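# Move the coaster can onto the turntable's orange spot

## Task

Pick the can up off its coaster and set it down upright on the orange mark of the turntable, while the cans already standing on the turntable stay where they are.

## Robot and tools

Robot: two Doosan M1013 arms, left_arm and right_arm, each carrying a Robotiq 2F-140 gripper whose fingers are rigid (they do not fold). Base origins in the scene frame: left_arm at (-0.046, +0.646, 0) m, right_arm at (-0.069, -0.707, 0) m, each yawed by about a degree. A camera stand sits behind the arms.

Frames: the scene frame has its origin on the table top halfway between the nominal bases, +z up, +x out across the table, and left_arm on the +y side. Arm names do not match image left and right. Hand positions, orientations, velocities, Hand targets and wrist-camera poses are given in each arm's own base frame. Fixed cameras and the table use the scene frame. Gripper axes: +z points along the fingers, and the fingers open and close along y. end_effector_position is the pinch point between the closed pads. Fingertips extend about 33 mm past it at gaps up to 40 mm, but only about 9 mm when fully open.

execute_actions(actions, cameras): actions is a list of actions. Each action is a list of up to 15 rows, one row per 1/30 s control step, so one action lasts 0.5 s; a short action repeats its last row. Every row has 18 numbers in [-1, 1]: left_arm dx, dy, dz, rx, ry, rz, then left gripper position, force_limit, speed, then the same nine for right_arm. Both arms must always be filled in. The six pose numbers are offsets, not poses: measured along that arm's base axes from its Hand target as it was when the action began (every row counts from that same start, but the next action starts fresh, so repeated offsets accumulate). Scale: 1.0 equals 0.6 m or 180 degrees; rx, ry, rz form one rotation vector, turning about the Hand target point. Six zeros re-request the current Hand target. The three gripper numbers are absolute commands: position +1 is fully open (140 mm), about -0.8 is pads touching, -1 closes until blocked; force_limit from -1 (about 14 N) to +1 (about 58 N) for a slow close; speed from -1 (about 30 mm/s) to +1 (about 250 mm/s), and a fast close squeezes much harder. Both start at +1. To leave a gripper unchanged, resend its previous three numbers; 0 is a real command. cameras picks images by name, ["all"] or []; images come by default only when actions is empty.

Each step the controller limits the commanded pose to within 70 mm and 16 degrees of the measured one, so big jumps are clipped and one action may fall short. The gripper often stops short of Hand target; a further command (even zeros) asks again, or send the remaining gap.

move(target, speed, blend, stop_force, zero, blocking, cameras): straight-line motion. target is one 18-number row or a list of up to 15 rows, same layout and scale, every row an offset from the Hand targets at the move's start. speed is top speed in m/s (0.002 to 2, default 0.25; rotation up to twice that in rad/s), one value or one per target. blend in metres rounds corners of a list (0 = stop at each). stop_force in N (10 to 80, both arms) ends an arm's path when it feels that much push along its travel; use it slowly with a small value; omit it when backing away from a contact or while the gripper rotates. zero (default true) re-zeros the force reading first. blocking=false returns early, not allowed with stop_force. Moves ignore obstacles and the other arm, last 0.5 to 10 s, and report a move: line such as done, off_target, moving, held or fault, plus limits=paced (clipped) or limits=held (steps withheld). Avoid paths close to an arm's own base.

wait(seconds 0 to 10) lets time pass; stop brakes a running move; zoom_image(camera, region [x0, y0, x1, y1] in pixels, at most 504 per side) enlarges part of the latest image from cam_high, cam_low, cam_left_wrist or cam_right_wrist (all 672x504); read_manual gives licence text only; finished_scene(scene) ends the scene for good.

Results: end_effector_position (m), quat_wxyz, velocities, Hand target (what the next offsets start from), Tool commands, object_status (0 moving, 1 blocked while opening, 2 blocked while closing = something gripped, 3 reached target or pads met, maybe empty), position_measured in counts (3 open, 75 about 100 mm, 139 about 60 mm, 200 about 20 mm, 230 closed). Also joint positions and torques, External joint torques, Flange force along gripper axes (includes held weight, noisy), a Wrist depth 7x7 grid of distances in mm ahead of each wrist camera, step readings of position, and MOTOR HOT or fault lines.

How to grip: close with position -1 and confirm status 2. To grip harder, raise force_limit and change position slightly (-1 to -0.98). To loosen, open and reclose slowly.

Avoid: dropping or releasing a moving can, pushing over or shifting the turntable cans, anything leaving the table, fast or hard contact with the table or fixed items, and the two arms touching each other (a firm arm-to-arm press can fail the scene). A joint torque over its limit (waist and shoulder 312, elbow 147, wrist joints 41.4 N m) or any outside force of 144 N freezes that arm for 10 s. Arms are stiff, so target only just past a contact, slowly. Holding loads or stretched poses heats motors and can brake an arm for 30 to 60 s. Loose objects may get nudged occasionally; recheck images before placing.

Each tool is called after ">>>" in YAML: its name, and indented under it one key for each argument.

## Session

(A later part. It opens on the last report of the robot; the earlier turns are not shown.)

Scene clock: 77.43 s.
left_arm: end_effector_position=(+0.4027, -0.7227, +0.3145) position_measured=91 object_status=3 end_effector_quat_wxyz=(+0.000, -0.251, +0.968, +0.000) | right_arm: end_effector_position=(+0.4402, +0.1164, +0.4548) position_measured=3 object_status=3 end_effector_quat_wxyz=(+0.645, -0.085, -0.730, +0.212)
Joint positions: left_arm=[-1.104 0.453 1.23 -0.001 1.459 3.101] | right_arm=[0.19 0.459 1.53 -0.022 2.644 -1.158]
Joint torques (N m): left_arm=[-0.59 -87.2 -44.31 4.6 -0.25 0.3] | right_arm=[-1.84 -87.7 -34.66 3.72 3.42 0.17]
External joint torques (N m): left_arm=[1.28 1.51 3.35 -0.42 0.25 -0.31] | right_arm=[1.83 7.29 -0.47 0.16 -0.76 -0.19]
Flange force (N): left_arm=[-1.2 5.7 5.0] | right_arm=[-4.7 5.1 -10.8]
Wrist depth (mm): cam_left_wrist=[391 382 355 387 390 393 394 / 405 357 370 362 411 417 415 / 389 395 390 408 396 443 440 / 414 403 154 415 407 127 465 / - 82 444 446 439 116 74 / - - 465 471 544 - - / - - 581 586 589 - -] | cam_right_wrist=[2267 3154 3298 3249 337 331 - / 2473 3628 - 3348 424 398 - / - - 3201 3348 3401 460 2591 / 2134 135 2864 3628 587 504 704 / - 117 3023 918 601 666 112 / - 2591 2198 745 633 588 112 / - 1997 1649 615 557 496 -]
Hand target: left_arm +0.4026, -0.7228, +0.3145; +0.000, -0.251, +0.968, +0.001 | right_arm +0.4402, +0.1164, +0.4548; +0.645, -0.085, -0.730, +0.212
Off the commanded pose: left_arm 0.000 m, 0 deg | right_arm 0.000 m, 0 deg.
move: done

>>> wait:
  seconds: 0.5

>>> execute_actions:
  actions:
    - [[0,0.0002,0,0,0,0,0.3,-0.05,0,0,0,0,0,0,0,1,1,1],[0.0003,0.0009,-0.002,0,0,0,0.3,-0.05,0,0,0,0,0,0,0,1,1,1],[0.0006,0.0021,-0.004,0,0,0,0.3,-0.05,0,0,0,0,0,0,0,1,1,1],[0.001,0.0037,-0.008,0,0,0,0.3,-0.05,0,0,0,0,0,0,0,1,1,1],[0.0017,0.0058,-0.012,0,0,0,0.3,-0.05,0,0,0,0,0,0,0,1,1,1],[0.0024,0.0084,-0.017,0,0,0,0.3,-0.05,0,0,0,0,0,0,0,1,1,1],[0.0034,0.0114,-0.022,0,0,0,0.3,-0.05,0,0,0,0,0,0,0,1,1,1],[0.0045,0.0149,-0.029,0,0,0,0.3,-0.05,0,0,0,0,0,0,0,1,1,1],[0.0059,0.0187,-0.036,0,0,0,0.3,-0.05,0,0,0,0,0,0,0,1,1,1],[0.0075,0.023,-0.043,0,0,0,0.3,-0.05,0,0,0,0,0,0,0,1,1,1],[0.0094,0.0278,-0.051,0,0,0,0.3,-0.05,0,0,0,0,0,0,0,1,1,1],[0.0116,0.0328,-0.06,0,0,0,0.3,-0.05,0,0,0,0,0,0,0,1,1,1],[0.0141,0.0384,-0.069,0,0,0,0.3,-0.05,0,0,0,0,0,0,0,1,1,1],[0.017,0.0442,-0.078,0,0,0,0.3,-0.05,0,0,0,0,0,0,0,1,1,1],[0.0203,0.0505,-0.087,0,0,0,0.3,-0.05,0,0,0,0,0,0,0,1,1,1]]
    - [[0.0036,0.0063,-0.009,0,0,0,0.3,-0.05,0,0,0,0,0,0,0,1,1,1],[0.0074,0.0125,-0.018,0,0,0,0.3,-0.05,0,0,0,0,0,0,0,1,1,1],[0.0114,0.0186,-0.027,0,0,0,0.3,-0.05,0,0,0,0,0,0,0,1,1,1],[0.0156,0.0245,-0.035,0,0,0,0.3,-0.05,0,0,0,0,0,0,0,1,1,1],[0.02,0.0303,-0.043,0,0,0,0.3,-0.05,0,0,0,0,0,0,0,1,1,1],[0.0245,0.036,-0.051,0,0,0,0.3,-0.05,0,0,0,0,0,0,0,1,1,1],[0.0293,0.0415,-0.058,0,0,0,0.3,-0.05,0,0,0,0,0,0,0,1,1,1],[0.0342,0.0468,-0.064,0,0,0,0.3,-0.05,0,0,0,0,0,0,0,1,1,1],[0.0393,0.052,-0.07,0,0,0,0.3,-0.05,0,0,0,0,0,0,0,1,1,1],[0.0445,0.057,-0.075,0,0,0,0.3,-0.05,0,0,0,0,0,0,0,1,1,1],[0.0499,0.0619,-0.079,0,0,0,0.3,-0.05,0,0,0,0,0,0,0,1,1,1],[0.0555,0.0666,-0.082,0,0,0,0.3,-0.05,0,0,0,0,0,0,0,1,1,1],[0.0612,0.0711,-0.085,0,0,0,0.3,-0.05,0,0,0,0,0,0,0,1,1,1],[0.067,0.0754,-0.086,0,0,0,0.3,-0.05,0,0,0,0,0,0,0,1,1,1],[0.073,0.0795,-0.087,0,0,0,0.3,-0.05,0,0,0,0,0,0,0,1,1,1]]
    - [[0.0061,0.0039,0,0,0,0,0.3,-0.05,0,0,0,0,0,0,0,1,1,1],[0.0123,0.0077,0,0,0,0,0.3,-0.05,0,0,0,0,0,0,0,1,1,1],[0.0187,0.0112,0,0,0,0,-1,-0.05,-0.2,0,0,0,0,0,0,1,1,1],[0.0252,0.0145,0,0,0,0,-1,-0.05,-0.2,0,0,0,0,0,0,1,1,1],[0.0317,0.0176,0,0,0,0,-1,-0.05,-0.2,0,0,0,0,0,0,1,1,1],[0.0384,0.0205,0,0,0,0,-1,-0.05,-0.2,0,0,0,0,0,0,1,1,1],[0.0451,0.0232,0,0,0,0,-1,-0.05,-0.2,0,0,0,0,0,0,1,1,1],[0.052,0.0257,0,0,0,0,-1,-0.05,-0.2,0,0,0,0,0,0,1,1,1],[0.0589,0.028,0,0,0,0,-1,-0.05,-0.2,0,0,0,0,0,0,1,1,1],[0.0658,0.03,0,0,0,0,-1,-0.05,-0.2,0,0,0,0,0,0,1,1,1],[0.0729,0.0318,0,0,0,0,-1,-0.05,-0.2,0,0,0,0,0,0,1,1,1],[0.08,0.0334,0,0,0,0,-1,-0.05,-0.2,0,0,0,0,0,0,1,1,1],[0.0871,0.0347,0,0,0,0,-1,-0.05,-0.2,0,0,0,0,0,0,1,1,1],[0.0943,0.0358,0,0,0,0,-1,-0.05,-0.2,0,0,0,0,0,0,1,1,1],[0.1015,0.0367,0,0,0,0,-1,-0.05,-0.2,0,0,0,0,0,0,1,1,1]]
    - [[0.0074,0.0007,0,0,0,0,-1,-0.05,-0.2,0,0,0,0,0,0,1,1,1],[0.0161,0.0011,0,0,0,0,-1,-0.05,-0.2,0,0,0,0,0,0,1,1,1],[0.0269,0.0013,0.001,0,0,0,-1,-0.05,-0.2,0,0,0,0,0,0,1,1,1],[0.0404,0.0007,0.003,0,0,0,-1,-0.05,-0.2,0,0,0,0,0,0,1,1,1],[0.0567,-0.001,0.005,0,0,0,-1,-0.05,-0.2,0,0,0,0,0,0,1,1,1],[0.0752,-0.0045,0.006,0,0,0,-1,-0.05,-0.2,0,0,0,0,0,0,1,1,1],[0.0951,-0.0101,0.006,0,0,0,-1,-0.05,-0.2,0,0,0,0,0,0,1,1,1],[0.1149,-0.0176,0.006,0,0,0,-1,-0.05,-0.2,0,0,0,0,0,0,1,1,1],[0.1333,-0.0267,0.006,0,0,0,-1,-0.05,-0.2,0,0,0,0,0,0,1,1,1],[0.1495,-0.0365,0.006,0,0,0,-1,-0.05,-0.2,0,0,0,0,0,0,1,1,1],[0.1628,-0.0461,0.006,0,0,0,-1,-0.05,-0.2,0,0,0,0,0,0,1,1,1],[0.1733,-0.0546,0.005,0,0,0,-1,-0.05,-0.2,0,0,0,0,0,0,1,1,1],[0.1812,-0.0619,0.003,0,0,0,-1,-0.05,-0.2,0,0,0,0,0,0,1,1,1],[0.1873,-0.068,0.001,0,0,0,-1,-0.05,-0.2,0,0,0,0,0,0,1,1,1],[0.1924,-0.0735,0,0,0,0,-1,-0.05,-0.2,0,0,0,0,0,0,1,1,1]]
    - [[0.0048,-0.0055,0,0,0,0,-1,-0.05,-0.2,0,0,0,0,0,0,1,1,1],[0.0094,-0.0111,0,0,0,0,-1,-0.05,-0.2,0,0,0,0,0,0,1,1,1],[0.0138,-0.0169,0,0,0,0,-1,-0.05,-0.2,0,0,0,0,0,0,1,1,1],[0.018,-0.0227,0,0,0,0,-1,-0.05,-0.2,0,0,0,0,0,0,1,1,1],[0.022,-0.0288,0,0,0,0,-1,-0.05,-0.2,0,0,0,0,0,0,1,1,1],[0.0259,-0.035,0,0,0,0,0.3,-0.05,0,0,0,0,0,0,0,1,1,1],[0.0296,-0.0412,0,0,0,0,0.3,-0.05,0,0,0,0,0,0,0,1,1,1],[0.033,-0.0477,0,0,0,0,0.3,-0.05,0,0,0,0,0,0,0,1,1,1],[0.0362,-0.0542,0,0,0,0,0.3,-0.05,0,0,0,0,0,0,0,1,1,1],[0.0393,-0.0607,0,0,0,0,0.3,-0.05,0,0,0,0,0,0,0,1,1,1],[0.0421,-0.0674,0,0,0,0,0.3,-0.05,0,0,0,0,0,0,0,1,1,1],[0.0447,-0.0742,0,0,0,0,0.3,-0.05,0,0,0,0,0,0,0,1,1,1],[0.0471,-0.0811,0,0,0,0,0.3,-0.05,0,0,0,0,0,0,0,1,1,1],[0.0492,-0.088,0,0,0,0,0.3,-0.05,0,0,0,0,0,0,0,1,1,1],[0.0512,-0.095,0,0,0,0,0.3,-0.05,0,0,0,0,0,0,0,1,1,1]]
    - [[0.0017,-0.0071,0.001,0,0,0,0.3,-0.05,0,0,0,0,0,0,0,1,1,1],[0.0032,-0.0142,0.005,0,0,0,0.3,-0.05,0,0,0,0,0,0,0,1,1,1],[0.0045,-0.0213,0.011,0,0,0,0.3,-0.05,0,0,0,0,0,0,0,1,1,1],[0.0055,-0.0285,0.02,0,0,0,0.3,-0.05,0,0,0,0,0,0,0,1,1,1],[0.0063,-0.0357,0.03,0,0,0,0.3,-0.05,0,0,0,0,0,0,0,1,1,1],[0.0068,-0.043,0.041,0,0,0,0.3,-0.05,0,0,0,0,0,0,0,1,1,1],[0.0071,-0.0502,0.054,0,0,0,0.3,-0.05,0,0,0,0,0,0,0,1,1,1],[0.0072,-0.0575,0.066,0,0,0,0.3,-0.05,0,0,0,0,0,0,0,1,1,1],[0.0071,-0.0648,0.079,0,0,0,0.3,-0.05,0,0,0,0,0,0,0,1,1,1],[0.0067,-0.072,0.09,0,0,0,0.3,-0.05,0,0,0,0,0,0,0,1,1,1],[0.0061,-0.0793,0.1,0,0,0,0.3,-0.05,0,0,0,0,0,0,0,1,1,1],[0.0053,-0.0865,0.109,0,0,0,0.3,-0.05,0,0,0,0,0,0,0,1,1,1],[0.0042,-0.0937,0.115,0,0,0,0.3,-0.05,0,0,0,0,0,0,0,1,1,1],[0.0029,-0.1008,0.119,0,0,0,0.3,-0.05,0,0,0,0,0,0,0,1,1,1],[0.0014,-0.1079,0.12,0,0,0,0.3,-0.05,0,0,0,0,0,0,0,1,1,1]]

Scene clock: 81.67 s.
left_arm: end_effector_position=(+0.4026, -0.7228, +0.3145) position_measured=91 object_status=3 end_effector_quat_wxyz=(+0.000, -0.251, +0.968, +0.001) | right_arm: end_effector_position=(+0.4402, +0.1164, +0.4548) position_measured=3 object_status=3 end_effector_quat_wxyz=(+0.645, -0.085, -0.730, +0.212)
Joint positions: left_arm=[-1.104 0.453 1.23 -0.001 1.459 3.101] | right_arm=[0.19 0.459 1.53 -0.022 2.644 -1.158]
Joint torques (N m): left_arm=[0.57 -87.09 -44.15 4.64 -0.29 0.12] | right_arm=[-2.08 -87.75 -34.59 3.72 3.42 0.17]
External joint torques (N m): left_arm=[-0.64 1.52 3.09 -0.47 0.29 -0.12] | right_arm=[2.1 7.28 -0.57 0.16 -0.75 -0.19]
Flange force (N): left_arm=[0.9 5.0 4.5] | right_arm=[-4.5 5.4 -11.0]
Wrist depth (mm): cam_left_wrist=[391 384 355 383 392 392 393 / 405 367 355 366 410 415 415 / 389 389 392 385 385 444 443 / 415 399 402 416 414 127 467 / - 82 444 435 444 116 74 / - - 467 468 540 - - / - - 584 587 580 - -] | cam_right_wrist=[- - 3065 3109 333 332 - / - 6046 - 3249 428 391 2622 / 2134 - - 3298 3628 476 2721 / - 125 2622 3568 590 512 721 / - 117 2790 646 601 668 112 / - 2198 - 733 642 584 112 / - 2015 1784 615 554 499 -]
Hand target: left_arm +0.4026, -0.7228, +0.3145; +0.000, -0.251, +0.968, +0.001 | right_arm +0.4402, +0.1164, +0.4548; +0.645, -0.085, -0.730, +0.212
Tool commands: left_gripper/position=+0.3 left_gripper/force_limit=-0.05 left_gripper/speed=+0.0 right_gripper/position=+1.0 right_gripper/force_limit=+1.0 right_gripper/speed=+1.0
Off the commanded pose: left_arm 0.000 m, 0 deg | right_arm 0.000 m, 0 deg.
wait: 0.50 s; at rest from the start

Scene clock: 85.17 s.
left_arm: end_effector_position=(+0.6646, -0.7865, +0.2815) position_measured=91 object_status=3 end_effector_quat_wxyz=(+0.001, -0.251, +0.968, -0.004) | right_arm: end_effector_position=(+0.4402, +0.1164, +0.4548) position_measured=3 object_status=3 end_effector_quat_wxyz=(+0.645, -0.085, -0.730, +0.212)
Joint positions: left_arm=[-0.903 0.862 0.605 0 1.667 3.303] | right_arm=[0.19 0.459 1.53 -0.022 2.644 -1.158]
Joint torques (N m): left_arm=[0.36 -118.78 -43.23 4.69 -0.17 0.04] | right_arm=[-1.95 -87.86 -34.59 3.72 3.44 0.15]
External joint torques (N m): left_arm=[0.45 -0.65 1.82 -0.46 0.16 -0.04] | right_arm=[2.36 7.43 -0.48 0.15 -0.77 -0.17]
External joint torques at the end of the 2nd action: left_arm=[1.38 -0.41 2.32 -0.48 0.71 0.14] | right_arm=[2.23 7.98 -0.3 0.13 -0.79 -0.16]
External joint torques at the end of the 3rd action: left_arm=[1.14 3.06 1.35 -0.5 0.67 -0.29] | right_arm=[1.86 7.53 -0.49 0.16 -0.78 -0.21]
External joint torques at the end of the 4th action: left_arm=[1.44 1.55 2.51 -0.45 0.73 -0.39] | right_arm=[2.06 6.87 -0.68 0.19 -0.76 -0.19]
External joint torques at the end of the 5th action: left_arm=[3.14 -0.92 3.05 -0.45 0.4 0.09] | right_arm=[2.08 7.74 -0.43 0.13 -0.76 -0.2]
Flange force (N): left_arm=[1.7 10.8 4.0] | right_arm=[-4.5 5.8 -11.0]
Flange force at the end of the 2nd action (N): left_arm=[-1.4 5.5 1.3] | right_arm=[-5.1 5.9 -11.3]
Flange force at the end of the 3rd action (N): left_arm=[-1.4 -1.9 2.0] | right_arm=[-4.9 5.2 -11.1]
Flange force at the end of the 4th action (N): left_arm=[-0.3 3.7 2.4] | right_arm=[-4.1 5.2 -10.7]
Flange force at the end of the 5th action (N): left_arm=[-0.5 11.9 3.2] | right_arm=[-5.0 5.5 -11.3]
Wrist depth (mm): cam_left_wrist=[364 364 310 318 313 316 306 / 387 385 322 335 336 336 334 / 411 410 358 356 349 351 350 / 436 427 154 376 373 125 427 / - 82 466 467 466 125 74 / - - 1425 1425 499 - - / - - 1491 1542 1563 - -] | cam_right_wrist=[- - 3298 3249 334 329 - / - - - 3249 407 391 - / - - - 3689 3455 472 - / 2034 125 3568 3154 590 512 716 / - 117 2864 930 598 660 112 / - 2244 2177 743 636 588 112 / - 2034 1741 615 550 496 -]
Hand target: left_arm +0.6665, -0.7886, +0.2821; +0.000, -0.251, +0.968, +0.001 | right_arm +0.4402, +0.1164, +0.4548; +0.645, -0.085, -0.730, +0.212
Off the commanded pose: left_arm 0.003 m, 1 deg | right_arm 0.000 m, 0 deg.
Step readings (end_effector_position of left_arm | right_arm; steps 1 to 15: 1st action; 16 to 30: 2nd action; 31 to 45: 3rd action; 46 to 60: 4th action; 61 to 75: 5th action; 76 to 90: 6th action):
0: (+0.4026, -0.7228, +0.3145) | (+0.4402, +0.1164, +0.4548)
1: (+0.4026, -0.7228, +0.3145) | (+0.4402, +0.1164, +0.4548)
2: (+0.4026, -0.7228, +0.3145) | (+0.4402, +0.1164, +0.4548)
4: (+0.4026, -0.7225, +0.3138) | (+0.4402, +0.1164, +0.4548)
8: (+0.4035, -0.7195, +0.3077) | (+0.4402, +0.1164, +0.4548)
15: (+0.4090, -0.7044, +0.2812) | (+0.4402, +0.1164, +0.4548)
16: (+0.4102, -0.7016, +0.2767) | (+0.4402, +0.1164, +0.4548)
17: (+0.4116, -0.6986, +0.2722) | (+0.4402, +0.1164, +0.4548)
19: (+0.4154, -0.6912, +0.2612) | (+0.4402, +0.1164, +0.4548)
23: (+0.4245, -0.6771, +0.2410) | (+0.4402, +0.1164, +0.4548)
30: (+0.4462, -0.6542, +0.2154) | (+0.4402, +0.1164, +0.4548)
31: (+0.4493, -0.6517, +0.2139) | (+0.4402, +0.1164, +0.4548)
32: (+0.4524, -0.6493, +0.2127) | (+0.4402, +0.1164, +0.4548)
34: (+0.4599, -0.6441, +0.2112) | (+0.4402, +0.1164, +0.4548)
38: (+0.4748, -0.6358, +0.2102) | (+0.4402, +0.1164, +0.4548)
45: (+0.5044, -0.6254, +0.2101) | (+0.4402, +0.1164, +0.4548)
46: (+0.5083, -0.6246, +0.2101) | (+0.4402, +0.1164, +0.4548)
47: (+0.5121, -0.6239, +0.2101) | (+0.4402, +0.1164, +0.4548)
49: (+0.5217, -0.6227, +0.2102) | (+0.4402, +0.1164, +0.4548)
53: (+0.5469, -0.6230, +0.2123) | (+0.4402, +0.1164, +0.4548)
60: (+0.6103, -0.6465, +0.2126) | (+0.4402, +0.1164, +0.4548)
61: (+0.6163, -0.6508, +0.2119) | (+0.4402, +0.1164, +0.4548)
62: (+0.6216, -0.6549, +0.2112) | (+0.4402, +0.1164, +0.4548)
64: (+0.6314, -0.6640, +0.2103) | (+0.4402, +0.1164, +0.4548)
68: (+0.6443, -0.6792, +0.2100) | (+0.4402, +0.1164, +0.4548)
75: (+0.6595, -0.7077, +0.2100) | (+0.4402, +0.1164, +0.4548)
76: (+0.6609, -0.7114, +0.2100) | (+0.4402, +0.1164, +0.4548)
77: (+0.6622, -0.7151, +0.2100) | (+0.4402, +0.1164, +0.4548)
79: (+0.6646, -0.7237, +0.2112) | (+0.4402, +0.1164, +0.4548)
83: (+0.6675, -0.7394, +0.2239) | (+0.4402, +0.1164, +0.4548)
90: (+0.6673, -0.7688, +0.2671) | (+0.4402, +0.1164, +0.4548)

>>> move:
  target: [-0.4398,0.1097,-0.1118,0,0,0,0.3,-0.05,0,0,0,0,0,0,0,1,1,1]
  cameras: ["cam_left_wrist"]

>>> wait:
  seconds: 1
  cameras: ["cam_left_wrist"]

>>> wait:
  seconds: 1
  cameras: ["cam_left_wrist"]

>>> wait:
  seconds: 1
  cameras: ["cam_left_wrist"]

>>> wait:
  seconds: 1
  cameras: ["cam_left_wrist"]

>>> wait:
  seconds: 1
  cameras: ["cam_left_wrist"]

>>> wait:
  seconds: 1
  cameras: ["cam_left_wrist"]

Scene clock: 87.77 s.
left_arm: end_effector_position=(+0.4027, -0.7228, +0.2150) position_measured=91 object_status=3 end_effector_quat_wxyz=(+0.000, -0.251, +0.968, +0.001) | right_arm: end_effector_position=(+0.4402, +0.1164, +0.4548) position_measured=3 object_status=3 end_effector_quat_wxyz=(+0.645, -0.085, -0.730, +0.212)
Joint positions: left_arm=[-1.104 0.486 1.363 -0.001 1.294 3.101] | right_arm=[0.19 0.459 1.53 -0.022 2.644 -1.158]
Joint torques (N m): left_arm=[1.35 -89.49 -42.67 4.64 -0.15 0.18] | right_arm=[-1.99 -87.86 -34.56 3.73 3.44 0.18]
External joint torques (N m): left_arm=[-1.47 2.11 2.85 -0.6 0.14 -0.18] | right_arm=[2.11 7.78 -0.45 0.14 -0.78 -0.2]
Flange force (N): left_arm=[2.0 3.6 4.1] | right_arm=[-5.0 5.5 -11.4]
Wrist depth (mm): cam_left_wrist=[264 260 260 265 306 305 306 / 269 272 275 272 283 323 324 / 222 288 291 205 292 344 345 / 310 303 154 311 312 127 361 / - 82 325 334 328 125 74 / - - 352 357 291 - - / - - 317 382 457 - -] | cam_right_wrist=[- - 2392 3065 337 335 - / 2015 - - 3510 407 396 - / - - - 3689 3401 473 2446 / - 126 4732 3154 587 515 716 / - 117 3065 922 600 670 112 / - 2982 1979 745 638 591 112 / - 1997 1770 620 552 498 -]
Hand target: left_arm +0.4026, -0.7228, +0.2150; +0.000, -0.251, +0.968, +0.001 | right_arm +0.4402, +0.1164, +0.4548; +0.645, -0.085, -0.730, +0.212
Off the commanded pose: left_arm 0.000 m, 0 deg | right_arm 0.000 m, 0 deg.
move: done
camera_calibration:
cam_left_wrist: T_world_to_cam=[[-0.469591, 0.882871, -0.00477417, 0.836826], [0.82391, 0.44016, 0.356976, -0.0934224], [0.317265, 0.163699, -0.934101, 0.333756], [0, 0, 0, 1]] pos_world=[0.364049, -0.752324, 0.349107]
Images, in order (width x height): cam_left_wrist 672x504.

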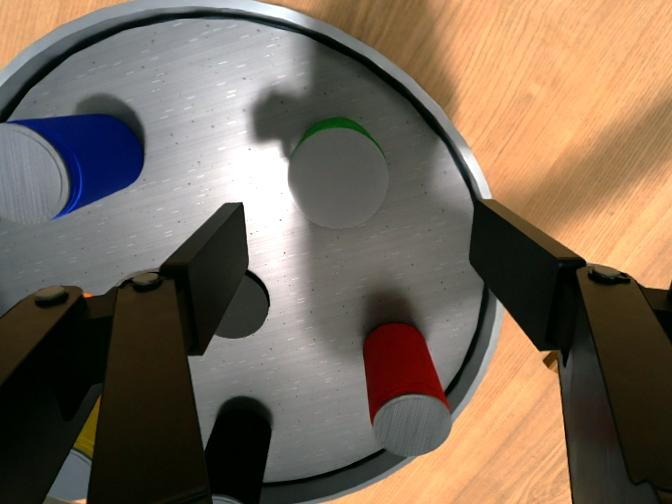

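Scene clock: 88.77 s.
left_arm: end_effector_position=(+0.4026, -0.7228, +0.2150) position_measured=91 object_status=3 end_effector_quat_wxyz=(+0.000, -0.251, +0.968, +0.001) | right_arm: end_effector_position=(+0.4402, +0.1164, +0.4548) position_measured=3 object_status=3 end_effector_quat_wxyz=(+0.645, -0.085, -0.730, +0.212)
Joint positions: left_arm=[-1.104 0.486 1.363 -0.001 1.294 3.101] | right_arm=[0.19 0.459 1.53 -0.022 2.644 -1.158]
Joint torques (N m): left_arm=[0.82 -88.85 -42.73 4.57 -0.3 0.16] | right_arm=[-2.09 -87.88 -34.69 3.72 3.44 0.15]
External joint torques (N m): left_arm=[-0.6 1.44 2.9 -0.51 0.29 -0.16] | right_arm=[2.28 7.41 -0.42 0.16 -0.77 -0.17]
Flange force (N): left_arm=[0.9 4.6 3.6] | right_arm=[-4.6 5.7 -10.8]
Wrist depth (mm): cam_left_wrist=[265 260 259 299 307 306 306 / 273 276 263 276 282 324 324 / 291 292 209 292 292 344 344 / 287 303 303 310 309 128 363 / - 82 324 331 273 125 74 / - - 363 360 371 - - / - - 375 376 456 - -] | cam_right_wrist=[2502 3154 2902 3154 338 332 2502 / 2366 2244 - 3510 424 396 3628 / - 2864 - 3401 3401 471 2446 / - 125 4353 3298 580 510 718 / - 117 3109 854 600 670 113 / - 2155 2244 726 640 585 112 / - 1979 1755 615 550 498 -]
Hand target: left_arm +0.4026, -0.7228, +0.2150; +0.000, -0.251, +0.968, +0.001 | right_arm +0.4402, +0.1164, +0.4548; +0.645, -0.085, -0.730, +0.212
Tool commands: left_gripper/position=+0.3 left_gripper/force_limit=-0.05 left_gripper/speed=+0.0 right_gripper/position=+1.0 right_gripper/force_limit=+1.0 right_gripper/speed=+1.0
Off the commanded pose: left_arm 0.000 m, 0 deg | right_arm 0.000 m, 0 deg.
wait: 1.00 s; at rest by 0.17 s
camera_calibration:
cam_left_wrist: T_world_to_cam=[[-0.469576, 0.882879, -0.00481807, 0.836795], [0.823884, 0.440146, 0.357053, -0.093368], [0.317355, 0.163694, -0.934072, 0.333741], [0, 0, 0, 1]] pos_world=[0.363948, -0.752324, 0.349107]
Images, in order (width x height): cam_left_wrist 672x504.

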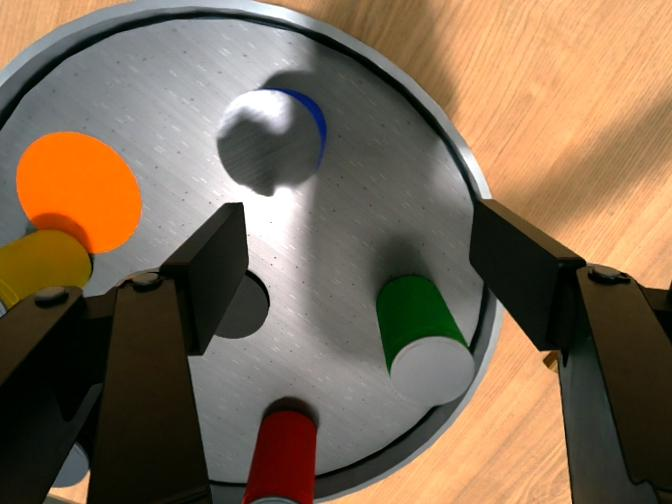

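Scene clock: 89.77 s.
left_arm: end_effector_position=(+0.4026, -0.7228, +0.2150) position_measured=91 object_status=3 end_effector_quat_wxyz=(+0.000, -0.251, +0.968, +0.001) | right_arm: end_effector_position=(+0.4402, +0.1164, +0.4548) position_measured=3 object_status=3 end_effector_quat_wxyz=(+0.645, -0.085, -0.730, +0.212)
Joint positions: left_arm=[-1.104 0.486 1.363 -0.001 1.294 3.101] | right_arm=[0.19 0.459 1.53 -0.022 2.644 -1.158]
Joint torques (N m): left_arm=[0.6 -88.26 -42.73 4.53 -0.29 0.04] | right_arm=[-1.97 -87.78 -34.61 3.73 3.44 0.18]
External joint torques (N m): left_arm=[-0.52 1.04 3.05 -0.5 0.29 -0.04] | right_arm=[1.77 6.95 -0.6 0.15 -0.76 -0.2]
Flange force (N): left_arm=[0.7 5.6 3.6] | right_arm=[-4.4 4.8 -10.6]
Wrist depth (mm): cam_left_wrist=[265 262 260 266 307 307 308 / 269 268 275 264 316 323 324 / 208 218 288 292 289 346 344 / 273 303 303 311 261 128 363 / - 82 324 333 - 125 74 / - - 358 352 356 - - / - - 383 305 459 - -] | cam_right_wrist=[- 2267 2941 3065 335 331 - / 2340 2982 - 3455 424 396 - / - - 4534 3628 3298 470 2531 / - 133 - 3401 588 513 718 / - 117 2902 640 595 670 112 / - - 2134 756 635 585 112 / - 1770 1755 618 554 496 -]
Hand target: left_arm +0.4026, -0.7228, +0.2150; +0.000, -0.251, +0.968, +0.001 | right_arm +0.4402, +0.1164, +0.4548; +0.645, -0.085, -0.730, +0.212
Tool commands: left_gripper/position=+0.3 left_gripper/force_limit=-0.05 left_gripper/speed=+0.0 right_gripper/position=+1.0 right_gripper/force_limit=+1.0 right_gripper/speed=+1.0
Off the commanded pose: left_arm 0.000 m, 0 deg | right_arm 0.000 m, 0 deg.
wait: 1.00 s; at rest by 0.17 s
camera_calibration:
cam_left_wrist: T_world_to_cam=[[-0.469576, 0.882879, -0.00481807, 0.836795], [0.823884, 0.440146, 0.357053, -0.093368], [0.317355, 0.163694, -0.934072, 0.333741], [0, 0, 0, 1]] pos_world=[0.363948, -0.752324, 0.349107]
Images, in order (width x height): cam_left_wrist 672x504.

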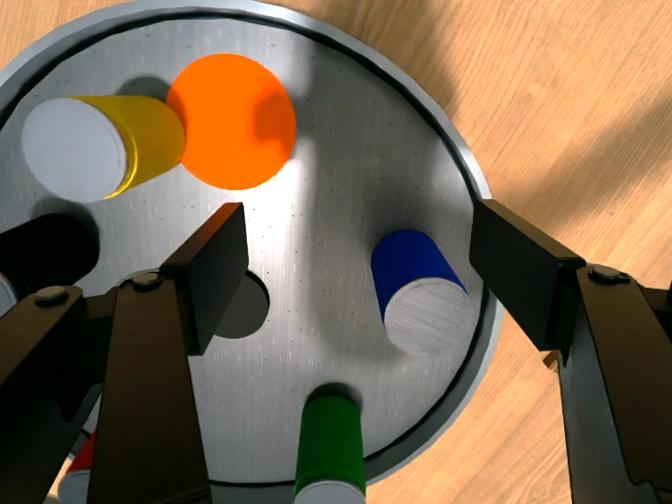

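Scene clock: 90.77 s.
left_arm: end_effector_position=(+0.4026, -0.7228, +0.2150) position_measured=91 object_status=3 end_effector_quat_wxyz=(+0.000, -0.251, +0.968, +0.001) | right_arm: end_effector_position=(+0.4402, +0.1164, +0.4548) position_measured=3 object_status=3 end_effector_quat_wxyz=(+0.645, -0.085, -0.730, +0.212)
Joint positions: left_arm=[-1.104 0.486 1.363 -0.001 1.294 3.101] | right_arm=[0.19 0.459 1.53 -0.022 2.644 -1.158]
Joint torques (N m): left_arm=[0.58 -88.3 -42.81 4.53 -0.24 0.13] | right_arm=[-1.89 -87.85 -34.69 3.7 3.45 0.14]
External joint torques (N m): left_arm=[-0.32 0.8 3.04 -0.48 0.24 -0.13] | right_arm=[2.08 7.4 -0.42 0.18 -0.78 -0.16]
Flange force (N): left_arm=[0.5 6.0 3.5] | right_arm=[-4.7 5.6 -10.8]
Wrist depth (mm): cam_left_wrist=[266 260 259 266 308 307 305 / 269 222 272 272 282 324 324 / 291 219 288 205 292 345 345 / 308 303 303 310 308 127 361 / - 82 323 333 332 125 74 / - - 357 348 354 - - / - - 383 283 456 - -] | cam_right_wrist=[- 3201 3298 3154 333 327 - / 2418 3065 - 3753 402 386 2827 / - 2790 - 3401 3628 479 2473 / - 125 4186 664 591 513 721 / - 126 3154 850 601 666 112 / - 2134 1876 740 640 585 112 / - 1961 1755 613 552 500 -]
Hand target: left_arm +0.4026, -0.7228, +0.2150; +0.000, -0.251, +0.968, +0.001 | right_arm +0.4402, +0.1164, +0.4548; +0.645, -0.085, -0.730, +0.212
Tool commands: left_gripper/position=+0.3 left_gripper/force_limit=-0.05 left_gripper/speed=+0.0 right_gripper/position=+1.0 right_gripper/force_limit=+1.0 right_gripper/speed=+1.0
Off the commanded pose: left_arm 0.000 m, 0 deg | right_arm 0.000 m, 0 deg.
wait: 1.00 s; at rest by 0.17 s
camera_calibration:
cam_left_wrist: T_world_to_cam=[[-0.469576, 0.882879, -0.00481807, 0.836795], [0.823884, 0.440146, 0.357053, -0.093368], [0.317355, 0.163694, -0.934072, 0.333741], [0, 0, 0, 1]] pos_world=[0.363948, -0.752324, 0.349107]
Images, in order (width x height): cam_left_wrist 672x504.

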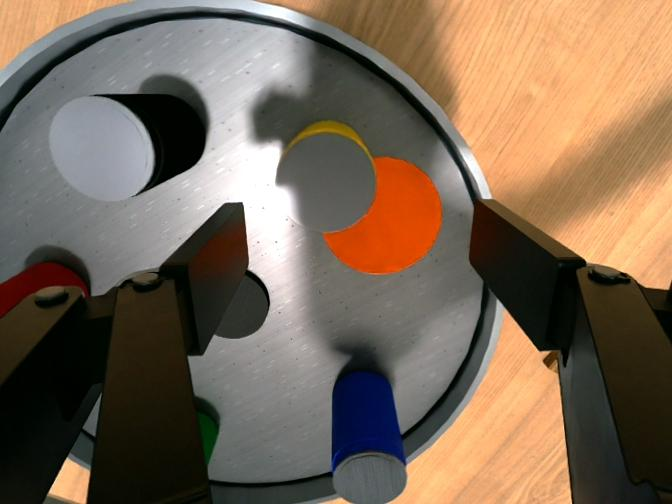

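Scene clock: 91.77 s.
left_arm: end_effector_position=(+0.4026, -0.7228, +0.2150) position_measured=91 object_status=3 end_effector_quat_wxyz=(+0.000, -0.251, +0.968, +0.001) | right_arm: end_effector_position=(+0.4402, +0.1164, +0.4548) position_measured=3 object_status=3 end_effector_quat_wxyz=(+0.645, -0.085, -0.730, +0.212)
Joint positions: left_arm=[-1.104 0.486 1.363 -0.001 1.294 3.101] | right_arm=[0.19 0.459 1.53 -0.022 2.644 -1.158]
Joint torques (N m): left_arm=[0.65 -89.04 -42.62 4.53 -0.31 0.14] | right_arm=[-1.86 -87.82 -34.67 3.76 3.43 0.17]
External joint torques (N m): left_arm=[-0.12 1.26 2.78 -0.47 0.31 -0.14] | right_arm=[1.78 7.73 -0.39 0.11 -0.77 -0.19]
Flange force (N): left_arm=[0.3 4.5 3.3] | right_arm=[-5.2 5.1 -11.2]
Wrist depth (mm): cam_left_wrist=[265 260 260 266 307 305 307 / 268 272 276 275 282 324 324 / 211 287 290 208 292 344 344 / 310 303 304 318 311 128 363 / - 82 325 332 275 125 74 / - - 358 358 356 - - / - - 375 383 455 - -] | cam_right_wrist=[- - 4031 3023 335 332 2392 / - - - 3249 403 385 - / 2864 3298 4442 3455 3298 479 2591 / - 125 - 662 588 511 721 / - 117 2902 881 598 664 112 / - 2267 - 748 638 584 112 / - 2015 1979 618 554 497 -]
Hand target: left_arm +0.4026, -0.7228, +0.2150; +0.000, -0.251, +0.968, +0.001 | right_arm +0.4402, +0.1164, +0.4548; +0.645, -0.085, -0.730, +0.212
Tool commands: left_gripper/position=+0.3 left_gripper/force_limit=-0.05 left_gripper/speed=+0.0 right_gripper/position=+1.0 right_gripper/force_limit=+1.0 right_gripper/speed=+1.0
Off the commanded pose: left_arm 0.000 m, 0 deg | right_arm 0.000 m, 0 deg.
wait: 1.00 s; at rest by 0.17 s
camera_calibration:
cam_left_wrist: T_world_to_cam=[[-0.469576, 0.882879, -0.00481807, 0.836795], [0.823884, 0.440146, 0.357053, -0.093368], [0.317355, 0.163694, -0.934072, 0.333741], [0, 0, 0, 1]] pos_world=[0.363948, -0.752324, 0.349107]
Images, in order (width x height): cam_left_wrist 672x504.

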